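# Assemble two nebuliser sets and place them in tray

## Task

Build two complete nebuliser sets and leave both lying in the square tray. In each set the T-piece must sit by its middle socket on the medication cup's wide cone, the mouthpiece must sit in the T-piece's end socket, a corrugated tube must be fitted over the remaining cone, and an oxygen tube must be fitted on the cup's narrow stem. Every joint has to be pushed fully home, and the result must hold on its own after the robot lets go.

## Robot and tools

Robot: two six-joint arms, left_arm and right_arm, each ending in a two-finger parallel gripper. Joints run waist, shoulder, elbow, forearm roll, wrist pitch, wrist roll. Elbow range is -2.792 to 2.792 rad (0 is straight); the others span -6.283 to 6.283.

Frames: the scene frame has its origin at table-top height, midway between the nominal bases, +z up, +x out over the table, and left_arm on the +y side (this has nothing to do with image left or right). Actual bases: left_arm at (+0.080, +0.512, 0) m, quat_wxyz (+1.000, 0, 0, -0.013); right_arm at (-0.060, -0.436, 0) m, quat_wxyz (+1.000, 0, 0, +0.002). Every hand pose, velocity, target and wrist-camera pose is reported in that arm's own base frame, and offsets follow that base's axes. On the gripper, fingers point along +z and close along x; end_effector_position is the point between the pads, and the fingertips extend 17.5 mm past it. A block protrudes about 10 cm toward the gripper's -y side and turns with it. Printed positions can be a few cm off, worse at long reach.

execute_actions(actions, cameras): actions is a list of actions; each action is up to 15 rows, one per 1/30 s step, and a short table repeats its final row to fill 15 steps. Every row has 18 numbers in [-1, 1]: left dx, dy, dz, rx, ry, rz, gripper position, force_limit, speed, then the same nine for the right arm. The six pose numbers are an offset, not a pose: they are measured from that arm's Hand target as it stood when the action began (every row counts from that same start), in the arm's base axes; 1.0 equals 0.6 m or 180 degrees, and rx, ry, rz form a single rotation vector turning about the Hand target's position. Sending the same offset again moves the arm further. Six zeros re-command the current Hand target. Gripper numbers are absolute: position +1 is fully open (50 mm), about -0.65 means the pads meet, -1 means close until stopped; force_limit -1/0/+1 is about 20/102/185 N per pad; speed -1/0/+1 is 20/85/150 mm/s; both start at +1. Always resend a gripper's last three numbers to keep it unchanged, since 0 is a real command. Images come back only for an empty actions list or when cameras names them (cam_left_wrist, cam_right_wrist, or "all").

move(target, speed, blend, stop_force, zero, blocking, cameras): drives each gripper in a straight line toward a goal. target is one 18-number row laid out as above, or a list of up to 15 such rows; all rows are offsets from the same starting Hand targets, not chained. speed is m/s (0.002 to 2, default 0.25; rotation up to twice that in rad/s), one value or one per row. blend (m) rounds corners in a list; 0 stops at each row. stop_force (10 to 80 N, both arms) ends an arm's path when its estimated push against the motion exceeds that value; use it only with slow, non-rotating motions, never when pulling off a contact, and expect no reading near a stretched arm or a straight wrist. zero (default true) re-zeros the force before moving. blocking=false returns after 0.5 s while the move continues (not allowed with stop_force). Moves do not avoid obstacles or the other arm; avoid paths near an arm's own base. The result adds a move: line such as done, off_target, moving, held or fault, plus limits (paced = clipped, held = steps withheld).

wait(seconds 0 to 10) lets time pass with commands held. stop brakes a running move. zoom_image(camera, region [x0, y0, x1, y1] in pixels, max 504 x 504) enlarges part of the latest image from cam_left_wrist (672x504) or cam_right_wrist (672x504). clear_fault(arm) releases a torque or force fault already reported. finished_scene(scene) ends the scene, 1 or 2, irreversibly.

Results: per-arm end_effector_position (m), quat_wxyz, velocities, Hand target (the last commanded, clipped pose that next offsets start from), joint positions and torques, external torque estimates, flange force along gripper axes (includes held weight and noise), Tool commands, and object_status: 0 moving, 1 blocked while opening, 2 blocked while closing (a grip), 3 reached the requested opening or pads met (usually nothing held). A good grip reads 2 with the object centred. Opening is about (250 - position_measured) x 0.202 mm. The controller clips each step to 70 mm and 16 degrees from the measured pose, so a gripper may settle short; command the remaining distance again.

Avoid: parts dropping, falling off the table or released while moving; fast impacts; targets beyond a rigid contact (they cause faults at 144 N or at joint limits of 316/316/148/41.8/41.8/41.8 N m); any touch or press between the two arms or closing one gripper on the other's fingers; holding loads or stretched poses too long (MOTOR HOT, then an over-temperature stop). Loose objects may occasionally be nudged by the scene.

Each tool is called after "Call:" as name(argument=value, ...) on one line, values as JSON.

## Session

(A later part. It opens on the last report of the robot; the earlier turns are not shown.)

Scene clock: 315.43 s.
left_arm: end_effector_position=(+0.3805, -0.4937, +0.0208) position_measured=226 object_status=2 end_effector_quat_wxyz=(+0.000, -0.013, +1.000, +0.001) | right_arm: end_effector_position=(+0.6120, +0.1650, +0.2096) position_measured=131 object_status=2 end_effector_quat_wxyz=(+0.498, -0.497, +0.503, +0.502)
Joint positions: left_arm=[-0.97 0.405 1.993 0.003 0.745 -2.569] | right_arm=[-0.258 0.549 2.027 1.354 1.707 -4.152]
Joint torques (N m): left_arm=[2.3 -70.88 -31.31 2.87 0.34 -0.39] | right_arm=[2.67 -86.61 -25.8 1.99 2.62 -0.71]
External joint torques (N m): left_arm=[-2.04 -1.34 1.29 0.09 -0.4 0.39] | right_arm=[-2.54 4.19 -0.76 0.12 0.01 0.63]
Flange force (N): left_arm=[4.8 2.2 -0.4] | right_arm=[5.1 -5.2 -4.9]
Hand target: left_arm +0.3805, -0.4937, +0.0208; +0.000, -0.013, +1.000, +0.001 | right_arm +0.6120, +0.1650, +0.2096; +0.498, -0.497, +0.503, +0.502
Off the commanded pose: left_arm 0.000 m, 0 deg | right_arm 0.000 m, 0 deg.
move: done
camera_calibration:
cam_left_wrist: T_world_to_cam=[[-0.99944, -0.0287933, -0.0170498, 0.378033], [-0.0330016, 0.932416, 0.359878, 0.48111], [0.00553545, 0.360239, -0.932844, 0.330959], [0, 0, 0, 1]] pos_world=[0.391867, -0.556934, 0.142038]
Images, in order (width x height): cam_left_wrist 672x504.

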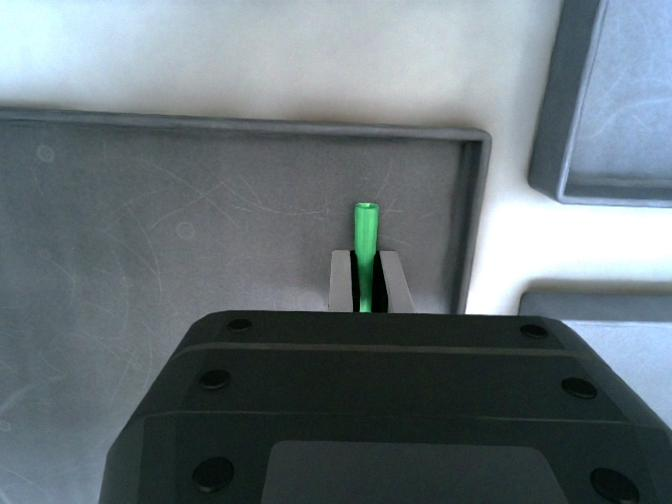

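Call:
move(target=[[0,0,0.2,0,0,0,-1,-0.2,-0.8, 0,0,0,0,0,0,-1,0,-0.5],[0.1625,0.4095,0.3395,0,0,0,-1,-0.2,-0.8, 0,0,0,0,0,0,-1,0,-0.5],[0.1625,0.4095,0.3395,0,0,0,-1,-0.2,-0.8, 0,0.5667,0,0,0,0,-1,0,-0.5]], speed=[0.2,0.25,0.25], blend=[0.05,0,0], cameras=["all"])

Scene clock: 321.67 s.
left_arm: end_effector_position=(+0.4780, -0.2480, +0.2245) position_measured=226 object_status=2 end_effector_quat_wxyz=(+0.000, -0.013, +1.000, +0.001) | right_arm: end_effector_position=(+0.6120, +0.5050, +0.2096) position_measured=131 object_status=2 end_effector_quat_wxyz=(+0.498, -0.497, +0.503, +0.502)
Joint positions: left_arm=[-0.544 0.066 1.981 0.002 1.095 -2.141] | right_arm=[0.284 0.572 1.979 1.812 1.413 -4.131]
Joint torques (N m): left_arm=[2.33 -45.97 -40.98 3.76 0.35 -0.42] | right_arm=[2.75 -90.87 -28.28 0.98 2.62 -0.7]
External joint torques (N m): left_arm=[-2.21 -0.65 1.49 0.12 -0.4 0.42] | right_arm=[-2.68 4.06 -0.7 0.06 -0.03 0.63]
Flange force (N): left_arm=[4.9 -1.1 1.9] | right_arm=[4.7 -6.9 -2.0]
Hand target: left_arm +0.4780, -0.2480, +0.2245; +0.000, -0.013, +1.000, +0.001 | right_arm +0.6120, +0.5050, +0.2096; +0.498, -0.497, +0.503, +0.502
Off the commanded pose: left_arm 0.000 m, 0 deg | right_arm 0.000 m, 0 deg.
move: done
camera_calibration:
cam_left_wrist: T_world_to_cam=[[-0.99944, -0.0287933, -0.0170498, 0.486026], [-0.0330016, 0.932416, 0.359878, 0.181926], [0.00553545, 0.360239, -0.932844, 0.431929], [0, 0, 0, 1]] pos_world=[0.489367, -0.311234, 0.345738]
cam_right_wrist: T_world_to_cam=[[-0.000239519, 0.00144996, -0.999999, 0.214858], [-0.936048, -0.351872, -0.000285998, 0.765069], [-0.351872, 0.936047, 0.00144151, -0.126268], [0, 0, 0, 1]] pos_world=[0.671763, 0.387088, 0.215259]

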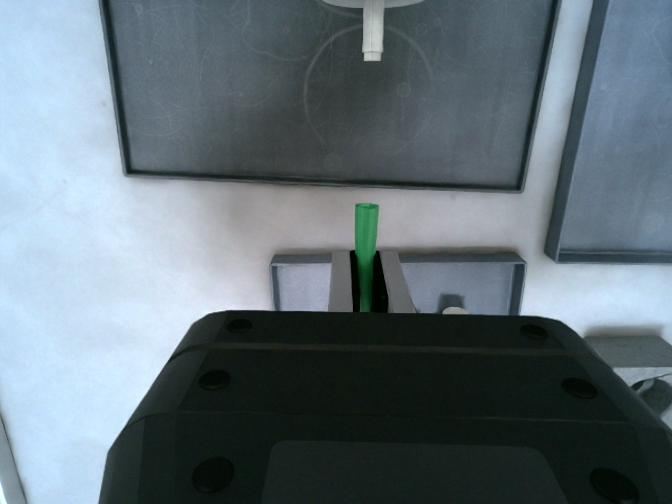

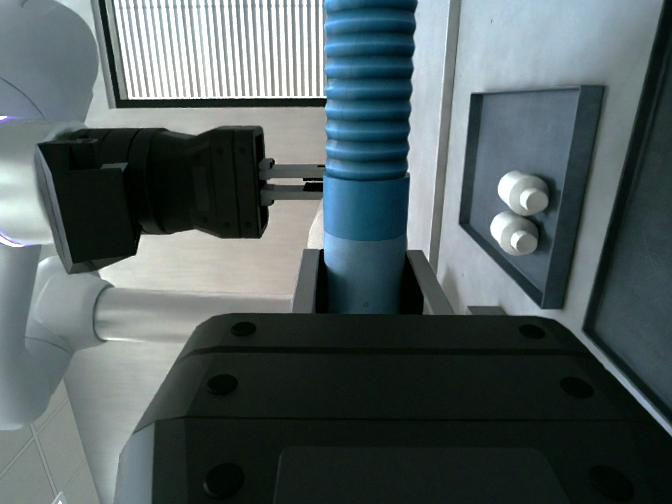

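Call:
zoom_image(camera="cam_left_wrist", region=[320, 0, 420, 120])

Call:
zoom_image(camera="cam_left_wrist", region=[320, 190, 420, 310])

Scaled by 4.200 from the camera's 672x504 image, which has a finer 960x720 frame.

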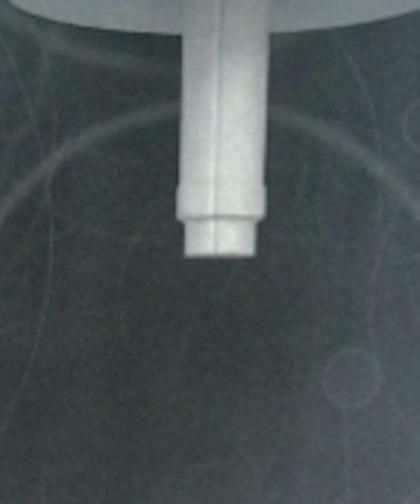

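Scaled by 4.200 from the camera's 672x504 image, which has a finer 960x720 frame.

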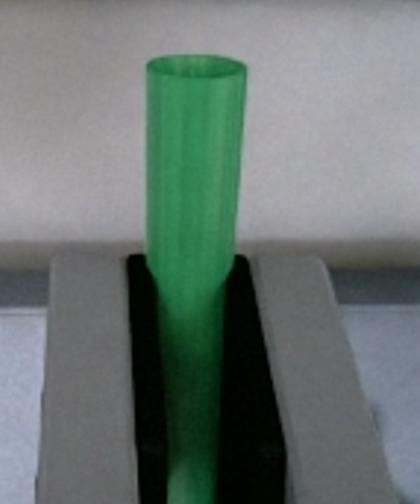

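Call:
move(target=[-0.0217,0,-0.0125,0.0087,-0.3333,0,-1,-0.2,-0.8, 0,0,0,0,0,0,-1,0,-0.5], speed=0.3, cameras=["cam_left_wrist"])

Call:
zoom_image(camera="cam_left_wrist", region=[320, 0, 420, 120])

Call:
zoom_image(camera="cam_left_wrist", region=[320, 190, 420, 310])

Scene clock: 325.03 s.
left_arm: end_effector_position=(+0.4650, -0.2480, +0.2170) position_measured=226 object_status=2 end_effector_quat_wxyz=(+0.500, -0.012, +0.866, +0.008) | right_arm: end_effector_position=(+0.6120, +0.5050, +0.2096) position_measured=131 object_status=2 end_effector_quat_wxyz=(+0.498, -0.497, +0.503, +0.502)
Joint positions: left_arm=[-0.978 -0.082 2.472 1.568 0.822 -3.803] | right_arm=[0.284 0.572 1.979 1.812 1.413 -4.131]
Joint torques (N m): left_arm=[1.96 -26.5 -36.46 1.54 2.08 -0.46] | right_arm=[3.07 -91.03 -28.55 1 2.67 -0.73]
External joint torques (N m): left_arm=[-1.83 0.3 1.56 -0.04 -0.46 0.4] | right_arm=[-3.15 3.92 -0.61 0.06 -0.08 0.65]
Flange force (N): left_arm=[3.0 -0.9 -4.3] | right_arm=[4.5 -6.9 -2.7]
Hand target: left_arm +0.4650, -0.2480, +0.2170; +0.500, -0.012, +0.866, +0.008 | right_arm +0.6120, +0.5050, +0.2096; +0.498, -0.497, +0.503, +0.502
Off the commanded pose: left_arm 0.000 m, 0 deg | right_arm 0.000 m, 0 deg.
move: done
camera_calibration:
cam_left_wrist: T_world_to_cam=[[-0.48469, -0.0154817, -0.874549, 0.422828], [-0.340327, 0.924395, 0.172251, 0.365836], [0.805762, 0.381121, -0.453314, -0.0459311], [0, 0, 0, 1]] pos_world=[0.366454, -0.314125, 0.285947]
Images, in order (width x height): cam_left_wrist 672x504.

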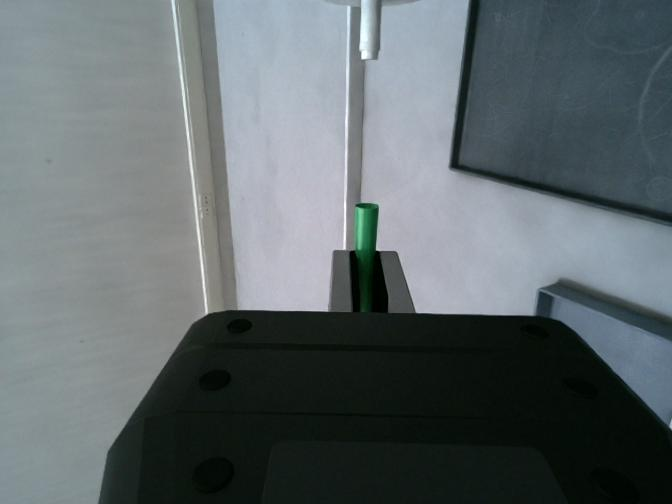

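Scaled by 4.200 from the camera's 672x504 image, which has a finer 960x720 frame.

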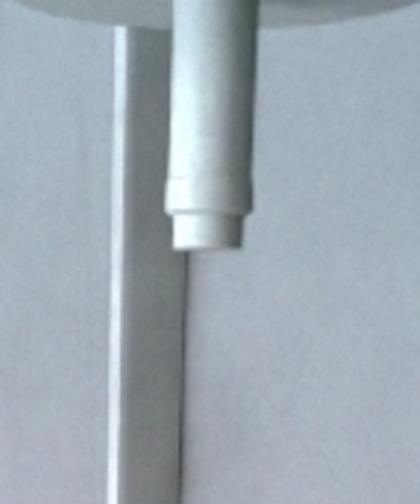

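Scaled by 4.200 from the camera's 672x504 image, which has a finer 960x720 frame.

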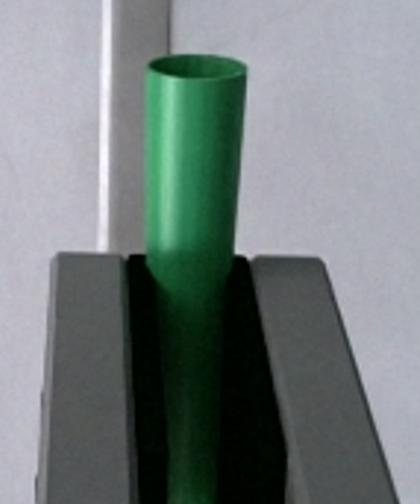

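Call:
move(target=[0.00097,-0.05,0.00175,0.0039,0,-0.0028,-1,-0.2,-0.8, 0,0,0,0,0,0,-1,0,-0.5], speed=0.1, cameras=["cam_left_wrist"])

Call:
zoom_image(camera="cam_left_wrist", region=[310, 70, 430, 270])

Scene clock: 326.87 s.
left_arm: end_effector_position=(+0.4656, -0.2780, +0.2180) position_measured=226 object_status=2 end_effector_quat_wxyz=(+0.500, -0.005, +0.866, +0.011) | right_arm: end_effector_position=(+0.6120, +0.5050, +0.2096) position_measured=131 object_status=2 end_effector_quat_wxyz=(+0.498, -0.497, +0.503, +0.502)
Joint positions: left_arm=[-1.023 -0.043 2.435 1.538 0.851 -3.792] | right_arm=[0.284 0.572 1.979 1.812 1.413 -4.131]
Joint torques (N m): left_arm=[2.06 -30.1 -36.1 1.59 2.05 -0.45] | right_arm=[3.21 -91.15 -28.46 0.92 2.59 -0.71]
External joint torques (N m): left_arm=[-1.96 -0.01 1.47 0.05 -0.42 0.38] | right_arm=[-3.15 4.23 -0.64 0.13 0.01 0.64]
Flange force (N): left_arm=[2.8 -0.4 -4.6] | right_arm=[5.0 -7.2 -2.6]
Hand target: left_arm +0.4656, -0.2780, +0.2180; +0.500, -0.005, +0.866, +0.011 | right_arm +0.6120, +0.5050, +0.2096; +0.498, -0.497, +0.503, +0.502
Off the commanded pose: left_arm 0.000 m, 0 deg | right_arm 0.000 m, 0 deg.
move: done
camera_calibration:
cam_left_wrist: T_world_to_cam=[[-0.484803, -0.000413067, -0.874624, 0.427826], [-0.332214, 0.92514, 0.183709, 0.387453], [0.809074, 0.379625, -0.448648, -0.0374469], [0, 0, 0, 1]] pos_world=[0.366426, -0.344056, 0.286207]
Images, in order (width x height): cam_left_wrist 672x504.

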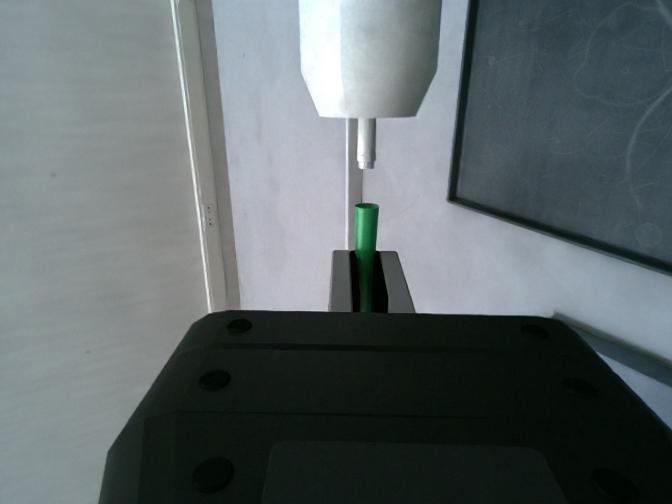

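Scaled by 2.520 from the camera's 672x504 image, which has a finer 960x720 frame.

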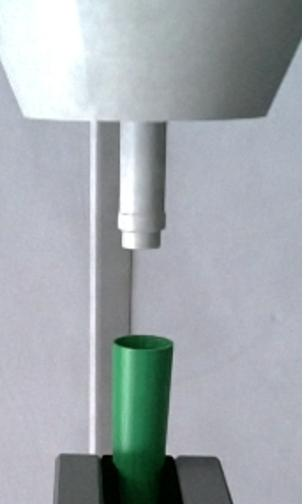

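Call:
zoom_image(camera="cam_left_wrist", region=[330, 110, 400, 180])

Call:
zoom_image(camera="cam_left_wrist", region=[330, 190, 400, 260])

Scaled by 7.200 from the camera's 672x504 image, which has a finer 960x720 frame.

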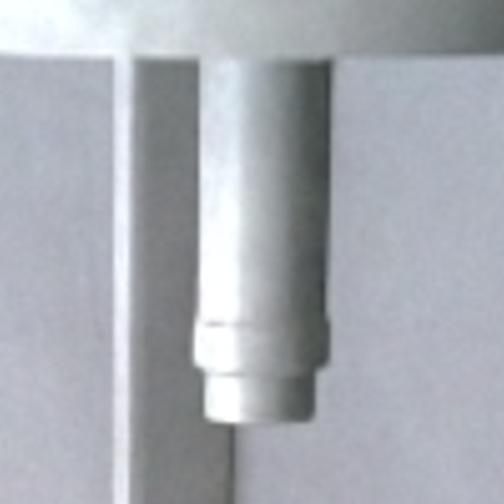

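Scaled by 7.200 from the camera's 672x504 image, which has a finer 960x720 frame.

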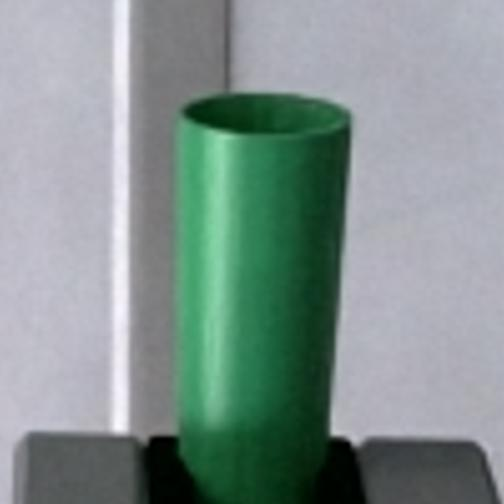

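Call:
move(target=[0.00072,-0.0133,0.00052,0,0,0,-1,-0.2,-0.8, 0,0,0,0,0,0,-1,0,-0.5], speed=0.05)

Call:
move(target=[0.0007,-0.04,-0.0005,0,0,0,-1,-0.2,-0.8, 0,0,0,0,0,0,-1,0,-0.5], speed=0.015, stop_force=15, cameras=["cam_left_wrist"])

Call:
zoom_image(camera="cam_left_wrist", region=[310, 130, 430, 270])

Scene clock: 328.50 s.
left_arm: end_effector_position=(+0.4660, -0.2860, +0.2183) position_measured=226 object_status=2 end_effector_quat_wxyz=(+0.500, -0.005, +0.866, +0.011) | right_arm: end_effector_position=(+0.6120, +0.5050, +0.2096) position_measured=131 object_status=2 end_effector_quat_wxyz=(+0.498, -0.497, +0.503, +0.502)
Joint positions: left_arm=[-1.034 -0.032 2.424 1.531 0.859 -3.792] | right_arm=[0.284 0.572 1.979 1.812 1.413 -4.131]
Joint torques (N m): left_arm=[2.37 -31.12 -36.18 1.64 2.1 -0.46] | right_arm=[3.2 -90.85 -28.29 0.91 2.6 -0.64]
External joint torques (N m): left_arm=[-2.28 -0.37 1.36 0.04 -0.47 0.39] | right_arm=[-3.17 3.86 -0.87 0.14 -0.01 0.56]
Flange force (N): left_arm=[2.5 -0.3 -5.7] | right_arm=[4.5 -7.2 -2.6]
Hand target: left_arm +0.4660, -0.2860, +0.2183; +0.500, -0.005, +0.866, +0.011 | right_arm +0.6120, +0.5050, +0.2096; +0.498, -0.497, +0.503, +0.502
Off the commanded pose: left_arm 0.000 m, 0 deg | right_arm 0.000 m, 0 deg.
move: done

Scene clock: 330.63 s.
left_arm: end_effector_position=(+0.4664, -0.3056, +0.2180) position_measured=226 object_status=2 end_effector_quat_wxyz=(+0.500, -0.005, +0.866, +0.011) | right_arm: end_effector_position=(+0.6120, +0.5050, +0.2096) position_measured=131 object_status=2 end_effector_quat_wxyz=(+0.498, -0.497, +0.503, +0.502)
Joint positions: left_arm=[-1.06 -0.005 2.398 1.513 0.877 -3.795] | right_arm=[0.284 0.572 1.979 1.812 1.413 -4.131]
Joint torques (N m): left_arm=[-10.2 -32.23 -48.69 5.26 -4.77 -0.43] | right_arm=[19.13 -91.04 -32.98 1.48 2.75 -0.75]
External joint torques (N m): left_arm=[10.31 -2.09 13.96 -3.5 6.4 0.36] | right_arm=[-19.07 4.04 3.93 -0.43 -0.16 0.68]
Flange force (N): left_arm=[2.5 26.1 -5.6] | right_arm=[5.3 -5.5 -29.9]
Hand target: left_arm +0.4664, -0.3056, +0.2180; +0.501, -0.005, +0.866, +0.011 (not the last commanded pose) | right_arm +0.6120, +0.5050, +0.2096; +0.498, -0.497, +0.503, +0.502
Off the commanded pose: left_arm 0.004 m, 0 deg | right_arm 0.000 m, 0 deg.
move: contact (left_arm)
camera_calibration:
cam_left_wrist: T_world_to_cam=[[-0.484832, -0.000352894, -0.874607, 0.428143], [-0.332624, 0.924933, 0.184014, 0.413352], [0.808888, 0.380131, -0.448554, -0.0273948], [0, 0, 0, 1]] pos_world=[0.367227, -0.371758, 0.286106]
Images, in order (width x height): cam_left_wrist 672x504.

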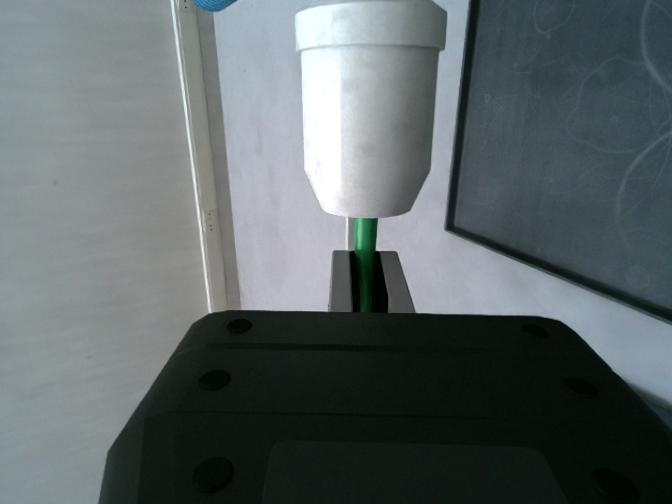

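Scaled by 3.600 from the camera's 672x504 image, which has a finer 960x720 frame.

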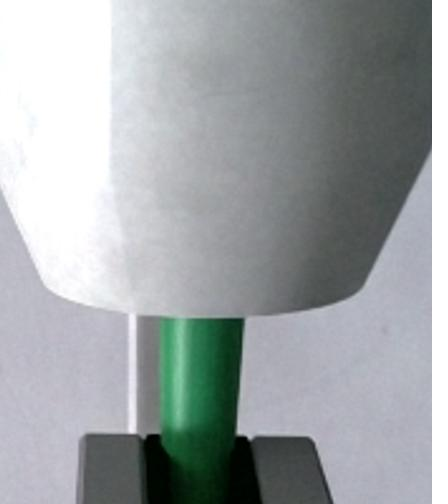

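Call:
move(target=[0.0001,-0.012,-0.0001,0,0,0,-1,-0.2,-0.8, 0,0,0,0,0,0,-1,0,-0.5], speed=0.008, stop_force=45, zero=false, cameras=["cam_left_wrist"])

Call:
zoom_image(camera="cam_left_wrist", region=[310, 130, 430, 270])

Scene clock: 331.80 s.
left_arm: end_effector_position=(+0.4664, -0.3065, +0.2180) position_measured=226 object_status=2 end_effector_quat_wxyz=(+0.501, -0.005, +0.866, +0.011) | right_arm: end_effector_position=(+0.6120, +0.5050, +0.2096) position_measured=131 object_status=2 end_effector_quat_wxyz=(+0.498, -0.497, +0.503, +0.502)
Joint positions: left_arm=[-1.061 -0.003 2.396 1.512 0.878 -3.796] | right_arm=[0.284 0.572 1.979 1.812 1.413 -4.131]
Joint torques (N m): left_arm=[-22.01 -30.84 -61.45 8.81 -11.3 -0.38] | right_arm=[34.84 -91.33 -37.05 1.82 2.89 -0.71]
External joint torques (N m): left_arm=[22.12 -3.98 26.84 -7.04 12.93 0.31] | right_arm=[-34.93 4.38 7.88 -0.76 -0.3 0.64]
Flange force (N): left_arm=[3.3 52.2 -7.0] | right_arm=[6.4 -5.3 -56.3]
Hand target: left_arm +0.4664, -0.3065, +0.2180; +0.501, -0.005, +0.866, +0.011 (not the last commanded pose) | right_arm +0.6120, +0.5050, +0.2096; +0.498, -0.497, +0.503, +0.502
Off the commanded pose: left_arm 0.006 m, 0 deg | right_arm 0.000 m, 0 deg.
move: contact (left_arm)
camera_calibration:
cam_left_wrist: T_world_to_cam=[[-0.484651, -0.000532089, -0.874707, 0.428174], [-0.333173, 0.92473, 0.184039, 0.414412], [0.80877, 0.380624, -0.448349, -0.0268835], [0, 0, 0, 1]] pos_world=[0.367329, -0.372759, 0.286206]
Images, in order (width x height): cam_left_wrist 672x504.

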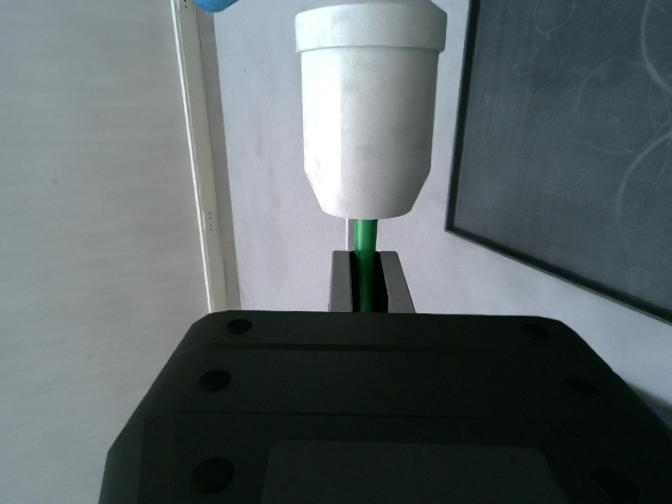

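Scaled by 3.600 from the camera's 672x504 image, which has a finer 960x720 frame.

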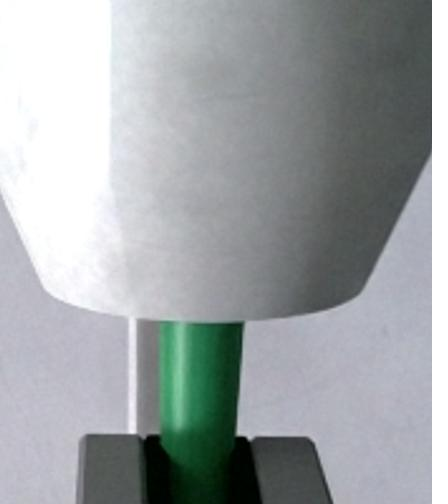

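Call:
move(target=[0.0001,-0.012,-0.0001,0,0,0,-1,-0.2,-0.8, 0,0,0,0,0,0,-1,0,-0.5], speed=0.006, stop_force=60, zero=false, cameras=["cam_left_wrist"])

Call:
zoom_image(camera="cam_left_wrist", region=[310, 130, 430, 270])

Scene clock: 332.67 s.
left_arm: end_effector_position=(+0.4664, -0.3070, +0.2180) position_measured=226 object_status=2 end_effector_quat_wxyz=(+0.501, -0.005, +0.866, +0.011) | right_arm: end_effector_position=(+0.6120, +0.5050, +0.2096) position_measured=131 object_status=2 end_effector_quat_wxyz=(+0.498, -0.497, +0.503, +0.502)
Joint positions: left_arm=[-1.062 -0.002 2.396 1.512 0.879 -3.796] | right_arm=[0.284 0.572 1.979 1.812 1.413 -4.131]
Joint torques (N m): left_arm=[-26.91 -30.15 -67.07 10.44 -14.03 -0.42] | right_arm=[41.95 -91.32 -38.35 1.87 2.83 -0.66]
External joint torques (N m): left_arm=[26.99 -3.91 32.61 -8.7 15.66 0.35] | right_arm=[-42.06 4.3 9.19 -0.81 -0.23 0.59]
Flange force (N): left_arm=[4.7 62.2 -7.0] | right_arm=[6.6 -5.8 -67.9]
Hand target: left_arm +0.4664, -0.3070, +0.2180; +0.501, -0.005, +0.866, +0.011 (not the last commanded pose) | right_arm +0.6120, +0.5050, +0.2096; +0.498, -0.497, +0.503, +0.502
Off the commanded pose: left_arm 0.007 m, 0 deg | right_arm 0.000 m, 0 deg.
move: contact (left_arm)
camera_calibration:
cam_left_wrist: T_world_to_cam=[[-0.484688, -0.000558099, -0.874687, 0.428085], [-0.333278, 0.924682, 0.184088, 0.4149], [0.808705, 0.380739, -0.448368, -0.0266657], [0, 0, 0, 1]] pos_world=[0.367329, -0.373259, 0.286106]
Images, in order (width x height): cam_left_wrist 672x504.

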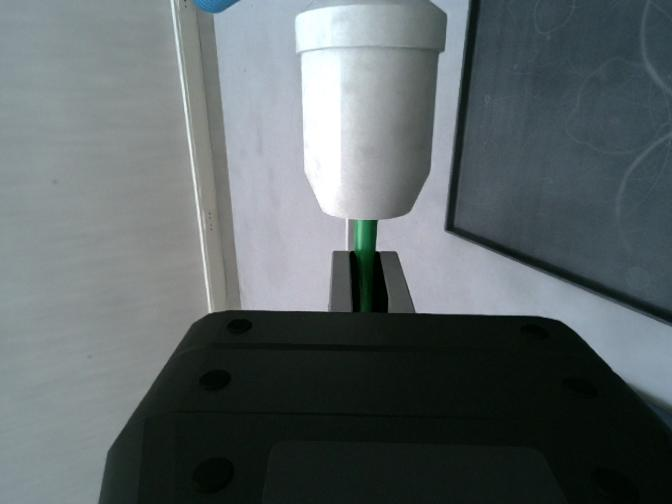

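Scaled by 3.600 from the camera's 672x504 image, which has a finer 960x720 frame.

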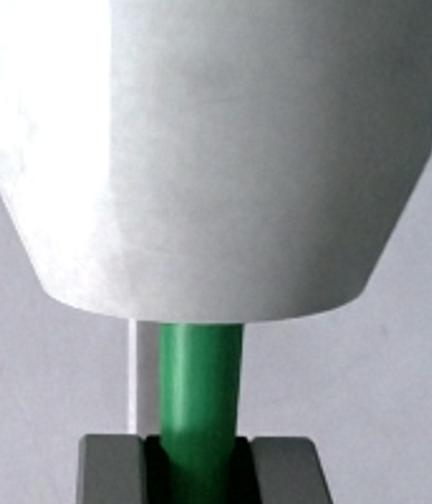

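Call:
move(target=[[0,0.005,0,0,0,0,-1,-0.2,-0.8, 0,0,0,0,0,0,-1,0,-0.5],[0,0.005,0,0,0,0,0.2,-0.2,-0.2, 0,0,0,0,0,0,-1,0,-0.5],[-0.1,0.005,0.0577,0,0,0,0.2,-0.2,-0.2, 0,0,0,0,0,0,-1,0,-0.5]], speed=[0.02,0.02,0.15], cameras=["cam_left_wrist"])

Scene clock: 336.67 s.
left_arm: end_effector_position=(+0.4064, -0.3039, +0.2525) position_measured=123 object_status=3 end_effector_quat_wxyz=(+0.501, -0.005, +0.866, +0.011) | right_arm: end_effector_position=(+0.6120, +0.5050, +0.2096) position_measured=131 object_status=2 end_effector_quat_wxyz=(+0.498, -0.497, +0.503, +0.502)
Joint positions: left_arm=[-1.209 -0.117 2.414 1.349 0.996 -3.695] | right_arm=[0.284 0.572 1.979 1.812 1.413 -4.131]
Joint torques (N m): left_arm=[3 -24.68 -38.56 2.57 1.83 -0.48] | right_arm=[3.28 -90.94 -28.57 1.02 2.63 -0.71]
External joint torques (N m): left_arm=[-2.97 0.2 1.49 0.04 -0.43 0.41] | right_arm=[-3.31 3.93 -0.54 0.03 -0.04 0.63]
Flange force (N): left_arm=[4.7 -0.7 -6.3] | right_arm=[4.5 -6.8 -3.1]
Hand target: left_arm +0.4064, -0.3040, +0.2526; +0.501, -0.005, +0.866, +0.011 | right_arm +0.6120, +0.5050, +0.2096; +0.498, -0.497, +0.503, +0.502
Off the commanded pose: left_arm 0.000 m, 0 deg | right_arm 0.000 m, 0 deg.
move: done
camera_calibration:
cam_left_wrist: T_world_to_cam=[[-0.484744, -0.000395136, -0.874656, 0.429336], [-0.333268, 0.924647, 0.184283, 0.38559], [0.808675, 0.380825, -0.448349, 0.0362244], [0, 0, 0, 1]] pos_world=[0.307329, -0.37016, 0.320705]
Images, in order (width x height): cam_left_wrist 672x504.

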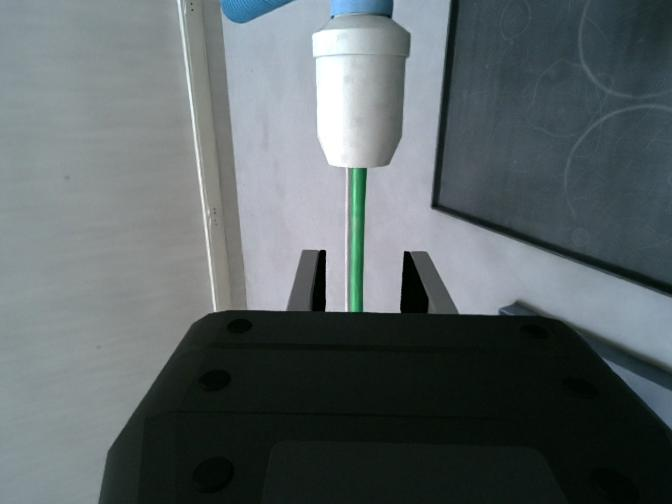

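Call:
move(target=[0.1213,-0.093,0.104,-0.0058,0.3333,0.0041,1,-0.2,0.5, 0,0,0,0,0,0,-1,0,-0.5], speed=0.35, cameras=["all"])

Scene clock: 340.00 s.
left_arm: end_effector_position=(+0.4791, -0.3598, +0.3150) position_measured=3 object_status=3 end_effector_quat_wxyz=(+0.001, -0.009, +1.000, +0.008) | right_arm: end_effector_position=(+0.6120, +0.5050, +0.2096) position_measured=131 object_status=2 end_effector_quat_wxyz=(+0.498, -0.497, +0.503, +0.502)
Joint positions: left_arm=[-0.708 0.107 1.761 0.013 1.283 -2.299] | right_arm=[0.284 0.572 1.979 1.812 1.413 -4.131]
Joint torques (N m): left_arm=[2.08 -53.1 -43.96 4.06 0.37 -0.39] | right_arm=[3.04 -90.92 -28.57 1.01 2.63 -0.66]
External joint torques (N m): left_arm=[-1.91 -0.98 1.54 0.15 -0.4 0.39] | right_arm=[-2.97 3.86 -0.61 0.04 -0.04 0.59]
Flange force (N): left_arm=[5.1 0.8 2.3] | right_arm=[4.5 -6.7 -2.6]
Hand target: left_arm +0.4792, -0.3598, +0.3150; +0.001, -0.009, +1.000, +0.008 | right_arm +0.6120, +0.5050, +0.2096; +0.498, -0.497, +0.503, +0.502
Off the commanded pose: left_arm 0.000 m, 0 deg | right_arm 0.000 m, 0 deg.
move: done
camera_calibration:
cam_left_wrist: T_world_to_cam=[[-0.999644, -0.0200032, -0.0176741, 0.488864], [-0.0251482, 0.927741, 0.372377, 0.244245], [0.00894828, 0.372689, -0.927913, 0.558034], [0, 0, 0, 1]] pos_world=[0.489839, -0.424791, 0.435496]
cam_right_wrist: T_world_to_cam=[[-0.000204276, 0.00135622, -0.999999, 0.214871], [-0.936015, -0.351959, -0.00028613, 0.764987], [-0.351959, 0.936014, 0.00134134, -0.12621], [0, 0, 0, 1]] pos_world=[0.671663, 0.387087, 0.215259]

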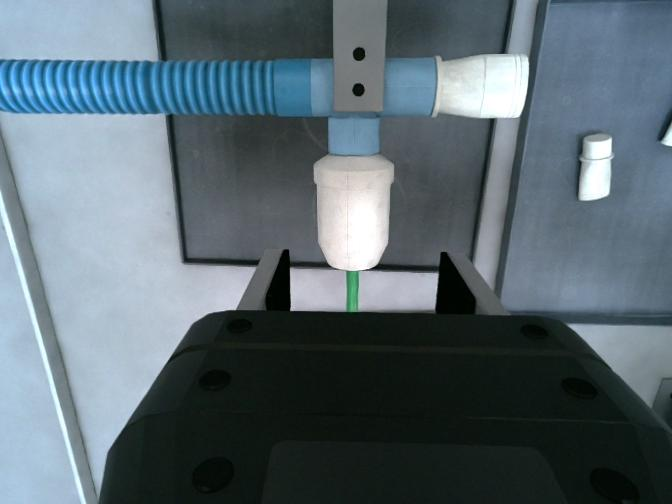

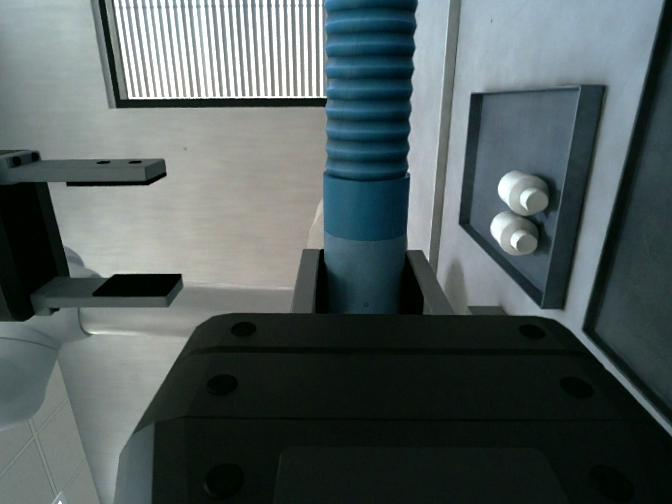

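Call:
move(target=[[0.002,0,-0.1662,0,0,0,1,-0.2,0.5, 0,0,0,0,0,0,-1,0,-0.5],[0.002,0,-0.1662,0,0,0,-1,-0.4,-0.8, 0,0,0,0,0,0,-1,0,-0.5]], speed=[0.12,0.05], cameras=["all"])

Scene clock: 342.00 s.
left_arm: end_effector_position=(+0.4804, -0.3598, +0.2152) position_measured=68 object_status=2 end_effector_quat_wxyz=(+0.001, -0.009, +1.000, +0.008) | right_arm: end_effector_position=(+0.6120, +0.5050, +0.2096) position_measured=131 object_status=2 end_effector_quat_wxyz=(+0.498, -0.497, +0.503, +0.502)
Joint positions: left_arm=[-0.706 0.171 1.879 0.014 1.101 -2.301] | right_arm=[0.284 0.572 1.979 1.811 1.413 -4.131]
Joint torques (N m): left_arm=[-4.81 -57.2 -37.97 0.98 1.98 0.17] | right_arm=[0.25 -90.19 -34.38 3.88 0.56 -0.68]
External joint torques (N m): left_arm=[4.87 -0.5 -1.39 2.92 -2.01 -0.17] | right_arm=[-0.37 3.16 5.19 -2.81 2.03 0.6]
Flange force (N): left_arm=[-6.1 5.2 2.0] | right_arm=[4.7 4.7 -8.1]
Hand target: left_arm +0.4804, -0.3598, +0.2153; +0.001, -0.009, +1.000, +0.008 | right_arm +0.6120, +0.5050, +0.2096; +0.498, -0.497, +0.503, +0.502
Off the commanded pose: left_arm 0.000 m, 0 deg | right_arm 0.000 m, 0 deg.
move: done
camera_calibration:
cam_left_wrist: T_world_to_cam=[[-0.999641, -0.0200945, -0.0177093, 0.488372], [-0.0252461, 0.927739, 0.372376, 0.281489], [0.00894689, 0.372689, -0.927913, 0.465418], [0, 0, 0, 1]] pos_world=[0.491139, -0.42479, 0.335696]
cam_right_wrist: T_world_to_cam=[[-0.000239849, 0.00145002, -0.999999, 0.214858], [-0.93597, -0.35208, -0.000286032, 0.765004], [-0.35208, 0.935969, 0.00144162, -0.126133], [0, 0, 0, 1]] pos_world=[0.671663, 0.387088, 0.215259]

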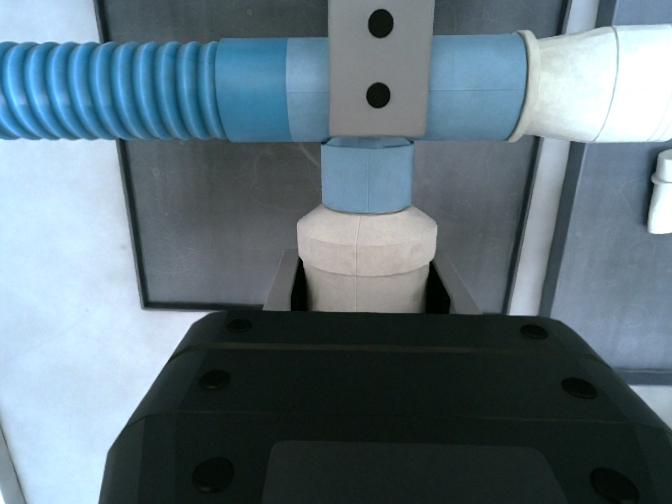

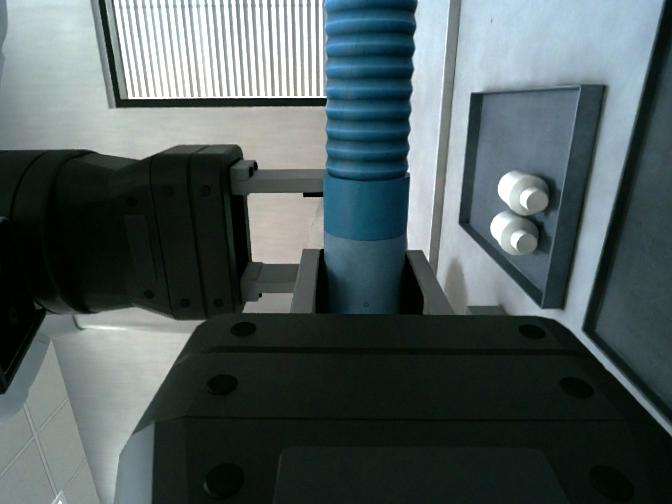

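Call:
move(target=[[0,0,0,0,0,0,-1,-0.4,-0.8, 0,0,0,0,0,0,0.5,0,-0.8],[0,0,0,0,0,0,-1,-0.4,-0.8, 0,-0.2,0,0,0,0,0.5,0,-0.8]], speed=[0.05,0.12], cameras=["all"])

Scene clock: 344.30 s.
left_arm: end_effector_position=(+0.4804, -0.3598, +0.2153) position_measured=68 object_status=2 end_effector_quat_wxyz=(+0.001, -0.009, +1.000, +0.008) | right_arm: end_effector_position=(+0.6120, +0.3850, +0.2096) position_measured=78 object_status=3 end_effector_quat_wxyz=(+0.498, -0.497, +0.503, +0.502)
Joint positions: left_arm=[-0.706 0.171 1.879 0.014 1.101 -2.301] | right_arm=[0.098 0.544 2.038 1.656 1.518 -4.145]
Joint torques (N m): left_arm=[1.96 -57.27 -41.13 3.79 0.35 -0.42] | right_arm=[2.95 -86.58 -26.96 1.22 2.53 -0.7]
External joint torques (N m): left_arm=[-1.72 -0.13 2.02 0.1 -0.37 0.42] | right_arm=[-2.95 3.64 -0.62 0.21 0.09 0.62]
Flange force (N): left_arm=[4.6 0.8 2.8] | right_arm=[4.4 -5.8 -3.8]
Hand target: left_arm +0.4804, -0.3598, +0.2153; +0.001, -0.009, +1.000, +0.008 | right_arm +0.6120, +0.3850, +0.2096; +0.498, -0.497, +0.503, +0.502
Off the commanded pose: left_arm 0.000 m, 0 deg | right_arm 0.000 m, 0 deg.
move: done
camera_calibration:
cam_left_wrist: T_world_to_cam=[[-0.999645, -0.0200391, -0.0175809, 0.488356], [-0.0251468, 0.92774, 0.37238, 0.281402], [0.0088483, 0.37269, -0.927914, 0.465559], [0, 0, 0, 1]] pos_world=[0.491139, -0.424791, 0.335796]
cam_right_wrist: T_world_to_cam=[[-0.000204276, 0.00135622, -0.999999, 0.215034], [-0.936015, -0.351959, -0.00028613, 0.722752], [-0.351959, 0.936014, 0.00134134, -0.0138883], [0, 0, 0, 1]] pos_world=[0.671663, 0.267087, 0.215259]

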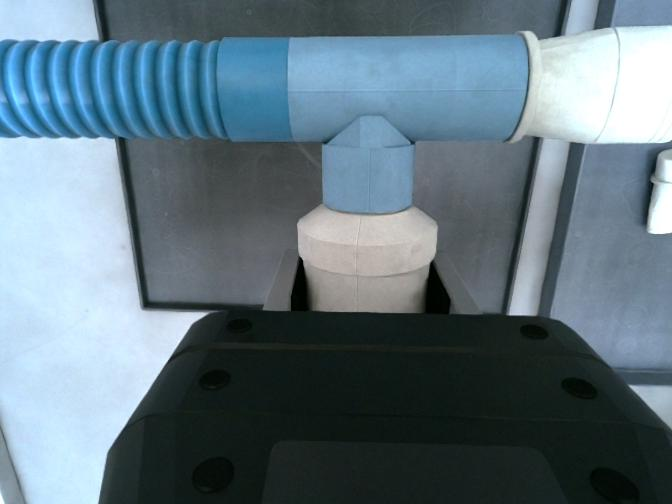

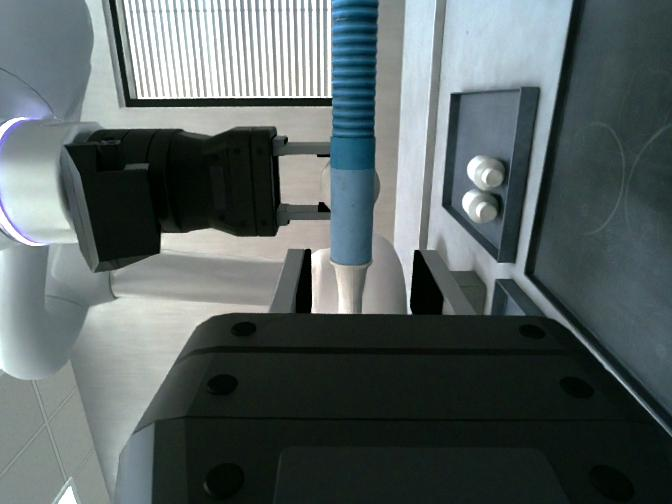

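Call:
move(target=[[-0.02,-0.08,0,0,0,0,-1,-0.4,-0.8, 0,-0.367,0,0,0,0,0.5,0,-0.8],[-0.041,-0.1545,-0.1088,0.0611,0,0,-1,-0.4,-0.8, 0,-0.367,0,0,0,0,0.5,0,-0.8]], speed=[0.2,0.2], blend=[0.03,0], cameras=["all"])

Scene clock: 347.10 s.
left_arm: end_effector_position=(+0.4558, -0.4525, +0.1500) position_measured=68 object_status=2 end_effector_quat_wxyz=(+0.001, -0.008, +0.995, +0.104) | right_arm: end_effector_position=(+0.6120, +0.1648, +0.2096) position_measured=78 object_status=3 end_effector_quat_wxyz=(+0.498, -0.497, +0.503, +0.502)
Joint positions: left_arm=[-0.894 0.351 1.787 0.141 1.169 -2.548] | right_arm=[-0.258 0.549 2.027 1.354 1.707 -4.152]
Joint torques (N m): left_arm=[2.28 -72.77 -38.86 3.89 0.85 -0.43] | right_arm=[3.21 -85.96 -25.86 1.89 2.57 -0.65]
External joint torques (N m): left_arm=[-2.44 -1.22 1.61 0.09 -0.41 0.43] | right_arm=[-3.15 3.59 -0.76 0.23 0.06 0.57]
Flange force (N): left_arm=[5.7 1.9 1.3] | right_arm=[4.2 -4.4 -5.6]
Hand target: left_arm +0.4558, -0.4525, +0.1500; +0.001, -0.008, +0.995, +0.103 | right_arm +0.6120, +0.1648, +0.2096; +0.498, -0.497, +0.503, +0.502
Off the commanded pose: left_arm 0.000 m, 0 deg | right_arm 0.000 m, 0 deg.
move: done
camera_calibration:
cam_left_wrist: T_world_to_cam=[[-0.999645, -0.0163184, -0.0210815, 0.462966], [-0.0251481, 0.839666, 0.542521, 0.325806], [0.00884832, 0.542858, -0.839778, 0.503507], [0, 0, 0, 1]] pos_world=[0.466539, -0.539346, 0.255838]
cam_right_wrist: T_world_to_cam=[[-0.000204276, 0.00135622, -0.999999, 0.215332], [-0.936015, -0.351959, -0.00028613, 0.645251], [-0.351959, 0.936014, 0.00134134, 0.192222], [0, 0, 0, 1]] pos_world=[0.671663, 0.0468875, 0.215259]

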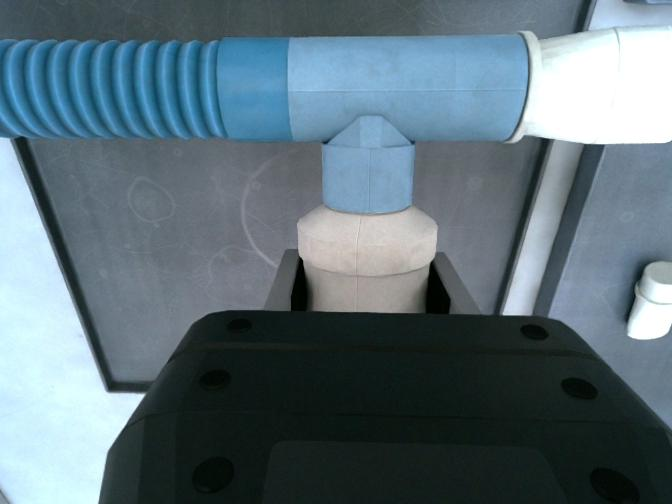

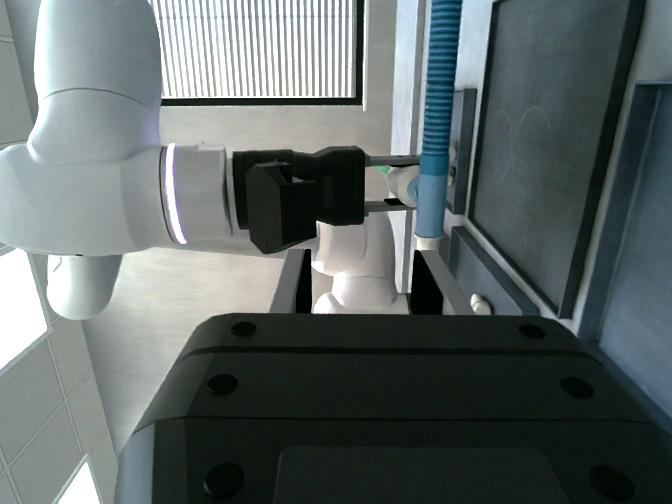

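Call:
move(target=[0,0,-0.165,0,0,0,-1,-0.4,-0.8, 0,0,0,0,0,0,0.5,0,-0.8], speed=0.12, cameras=["all"])

Scene clock: 348.50 s.
left_arm: end_effector_position=(+0.4557, -0.4525, +0.0509) position_measured=68 object_status=2 end_effector_quat_wxyz=(+0.001, -0.008, +0.995, +0.104) | right_arm: end_effector_position=(+0.6120, +0.1648, +0.2096) position_measured=78 object_status=3 end_effector_quat_wxyz=(+0.498, -0.497, +0.503, +0.502)
Joint positions: left_arm=[-0.894 0.451 1.856 0.155 1.002 -2.576] | right_arm=[-0.258 0.549 2.027 1.354 1.707 -4.152]
Joint torques (N m): left_arm=[2.45 -78.36 -34.4 3.42 0.9 -0.38] | right_arm=[3.45 -86.07 -25.74 1.94 2.56 -0.71]
External joint torques (N m): left_arm=[-2.14 -1 1.64 0.07 -0.45 0.38] | right_arm=[-3.33 3.5 -0.83 0.17 0.07 0.63]
Flange force (N): left_arm=[5.2 2.1 0.8] | right_arm=[4.0 -4.4 -6.0]
Hand target: left_arm +0.4558, -0.4525, +0.0510; +0.001, -0.008, +0.995, +0.103 | right_arm +0.6120, +0.1648, +0.2096; +0.498, -0.497, +0.503, +0.502
Off the commanded pose: left_arm 0.000 m, 0 deg | right_arm 0.000 m, 0 deg.
move: done
camera_calibration:
cam_left_wrist: T_world_to_cam=[[-0.999647, -0.0162307, -0.0210285, 0.460818], [-0.0250464, 0.839621, 0.542594, 0.379401], [0.0088493, 0.54293, -0.839732, 0.420263], [0, 0, 0, 1]] pos_world=[0.466439, -0.539247, 0.156737]
cam_right_wrist: T_world_to_cam=[[-0.000204276, 0.00135622, -0.999999, 0.215332], [-0.936015, -0.351959, -0.00028613, 0.645251], [-0.351959, 0.936014, 0.00134134, 0.192222], [0, 0, 0, 1]] pos_world=[0.671663, 0.0468875, 0.215259]

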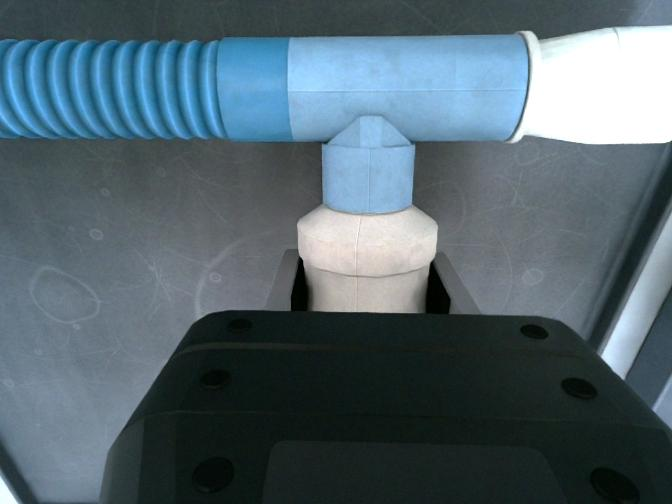

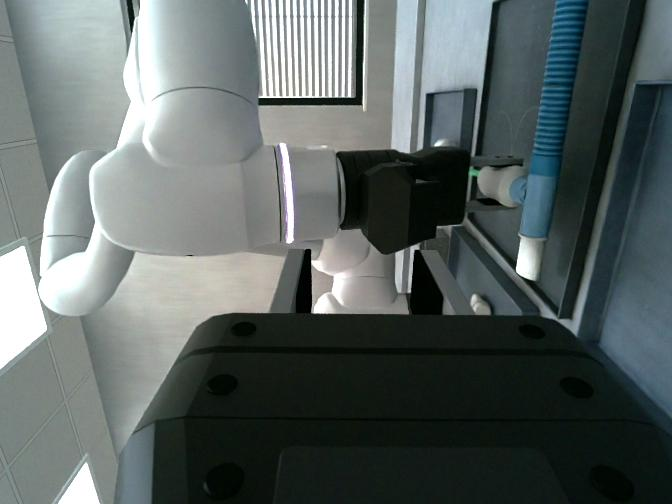

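Call:
zoom_image(camera="cam_right_wrist", region=[420, 0, 672, 340])

Scaled by 1.482 from the camera's 672x504 image, which has a finer 960x720 frame.

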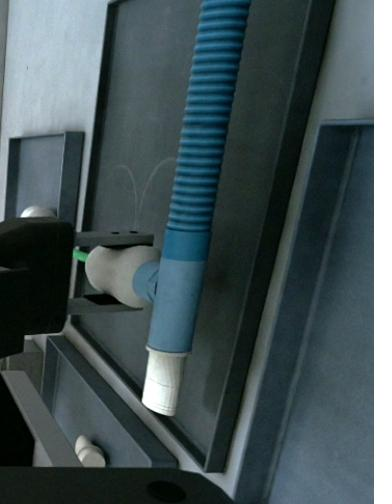

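Call:
move(target=[0,0.003,-0.04,0,0,0,-1,-0.4,-0.8, 0,0,0,0,0,0,0.5,0,-0.8], speed=0.02, stop_force=10, cameras=["all"])

Scene clock: 350.87 s.
left_arm: end_effector_position=(+0.4558, -0.4510, +0.0312) position_measured=68 object_status=2 end_effector_quat_wxyz=(+0.001, -0.008, +0.995, +0.103) | right_arm: end_effector_position=(+0.6120, +0.1648, +0.2096) position_measured=78 object_status=3 end_effector_quat_wxyz=(+0.498, -0.497, +0.503, +0.502)
Joint positions: left_arm=[-0.893 0.473 1.868 0.158 0.969 -2.582] | right_arm=[-0.258 0.549 2.027 1.354 1.707 -4.152]
Joint torques (N m): left_arm=[1.79 -61.64 -25.01 2.63 -1.36 -0.4] | right_arm=[3.6 -86.2 -25.61 1.9 2.49 -0.67]
External joint torques (N m): left_arm=[-1.48 -18.92 -6.79 0.76 1.82 0.4] | right_arm=[-3.62 3.61 -1.09 0.23 0.14 0.59]
Flange force (N): left_arm=[6.1 10.3 -27.0] | right_arm=[4.1 -4.9 -6.6]
Hand target: left_arm +0.4558, -0.4510, +0.0312; +0.001, -0.008, +0.995, +0.103 (not the last commanded pose) | right_arm +0.6120, +0.1648, +0.2096; +0.498, -0.497, +0.503, +0.502
Off the commanded pose: left_arm 0.004 m, 0 deg | right_arm 0.000 m, 0 deg.
move: contact (left_arm)
camera_calibration:
cam_left_wrist: T_world_to_cam=[[-0.999644, -0.0162633, -0.0211649, 0.460526], [-0.0251471, 0.839667, 0.542519, 0.388998], [0.00894834, 0.542858, -0.839777, 0.402881], [0, 0, 0, 1]] pos_world=[0.466539, -0.537846, 0.137038]
cam_right_wrist: T_world_to_cam=[[-0.000204276, 0.00135622, -0.999999, 0.215332], [-0.936015, -0.351959, -0.00028613, 0.645251], [-0.351959, 0.936014, 0.00134134, 0.192222], [0, 0, 0, 1]] pos_world=[0.671663, 0.0468875, 0.215259]

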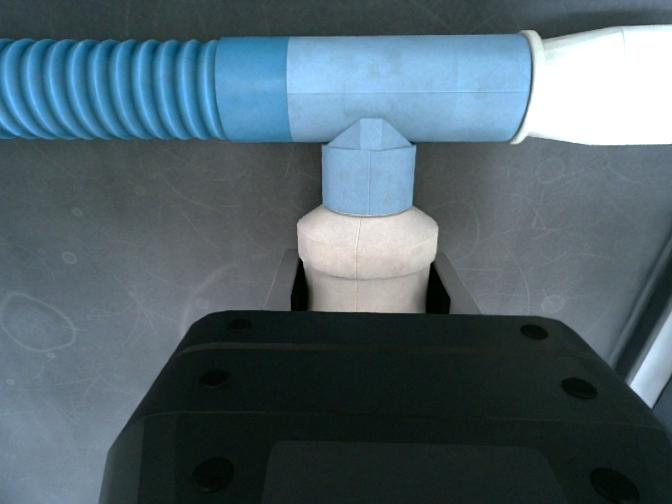

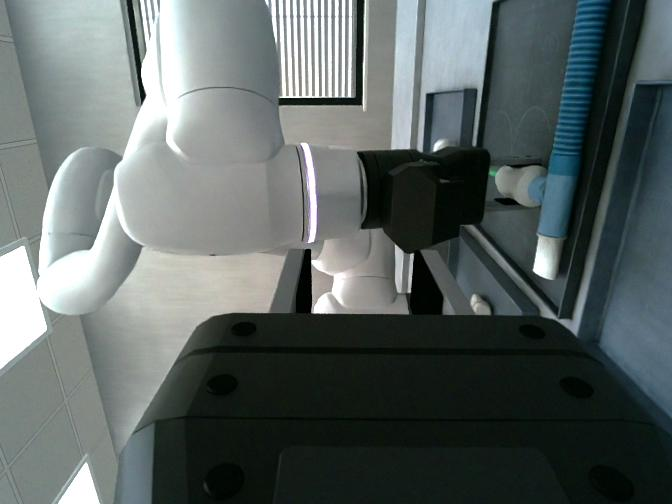

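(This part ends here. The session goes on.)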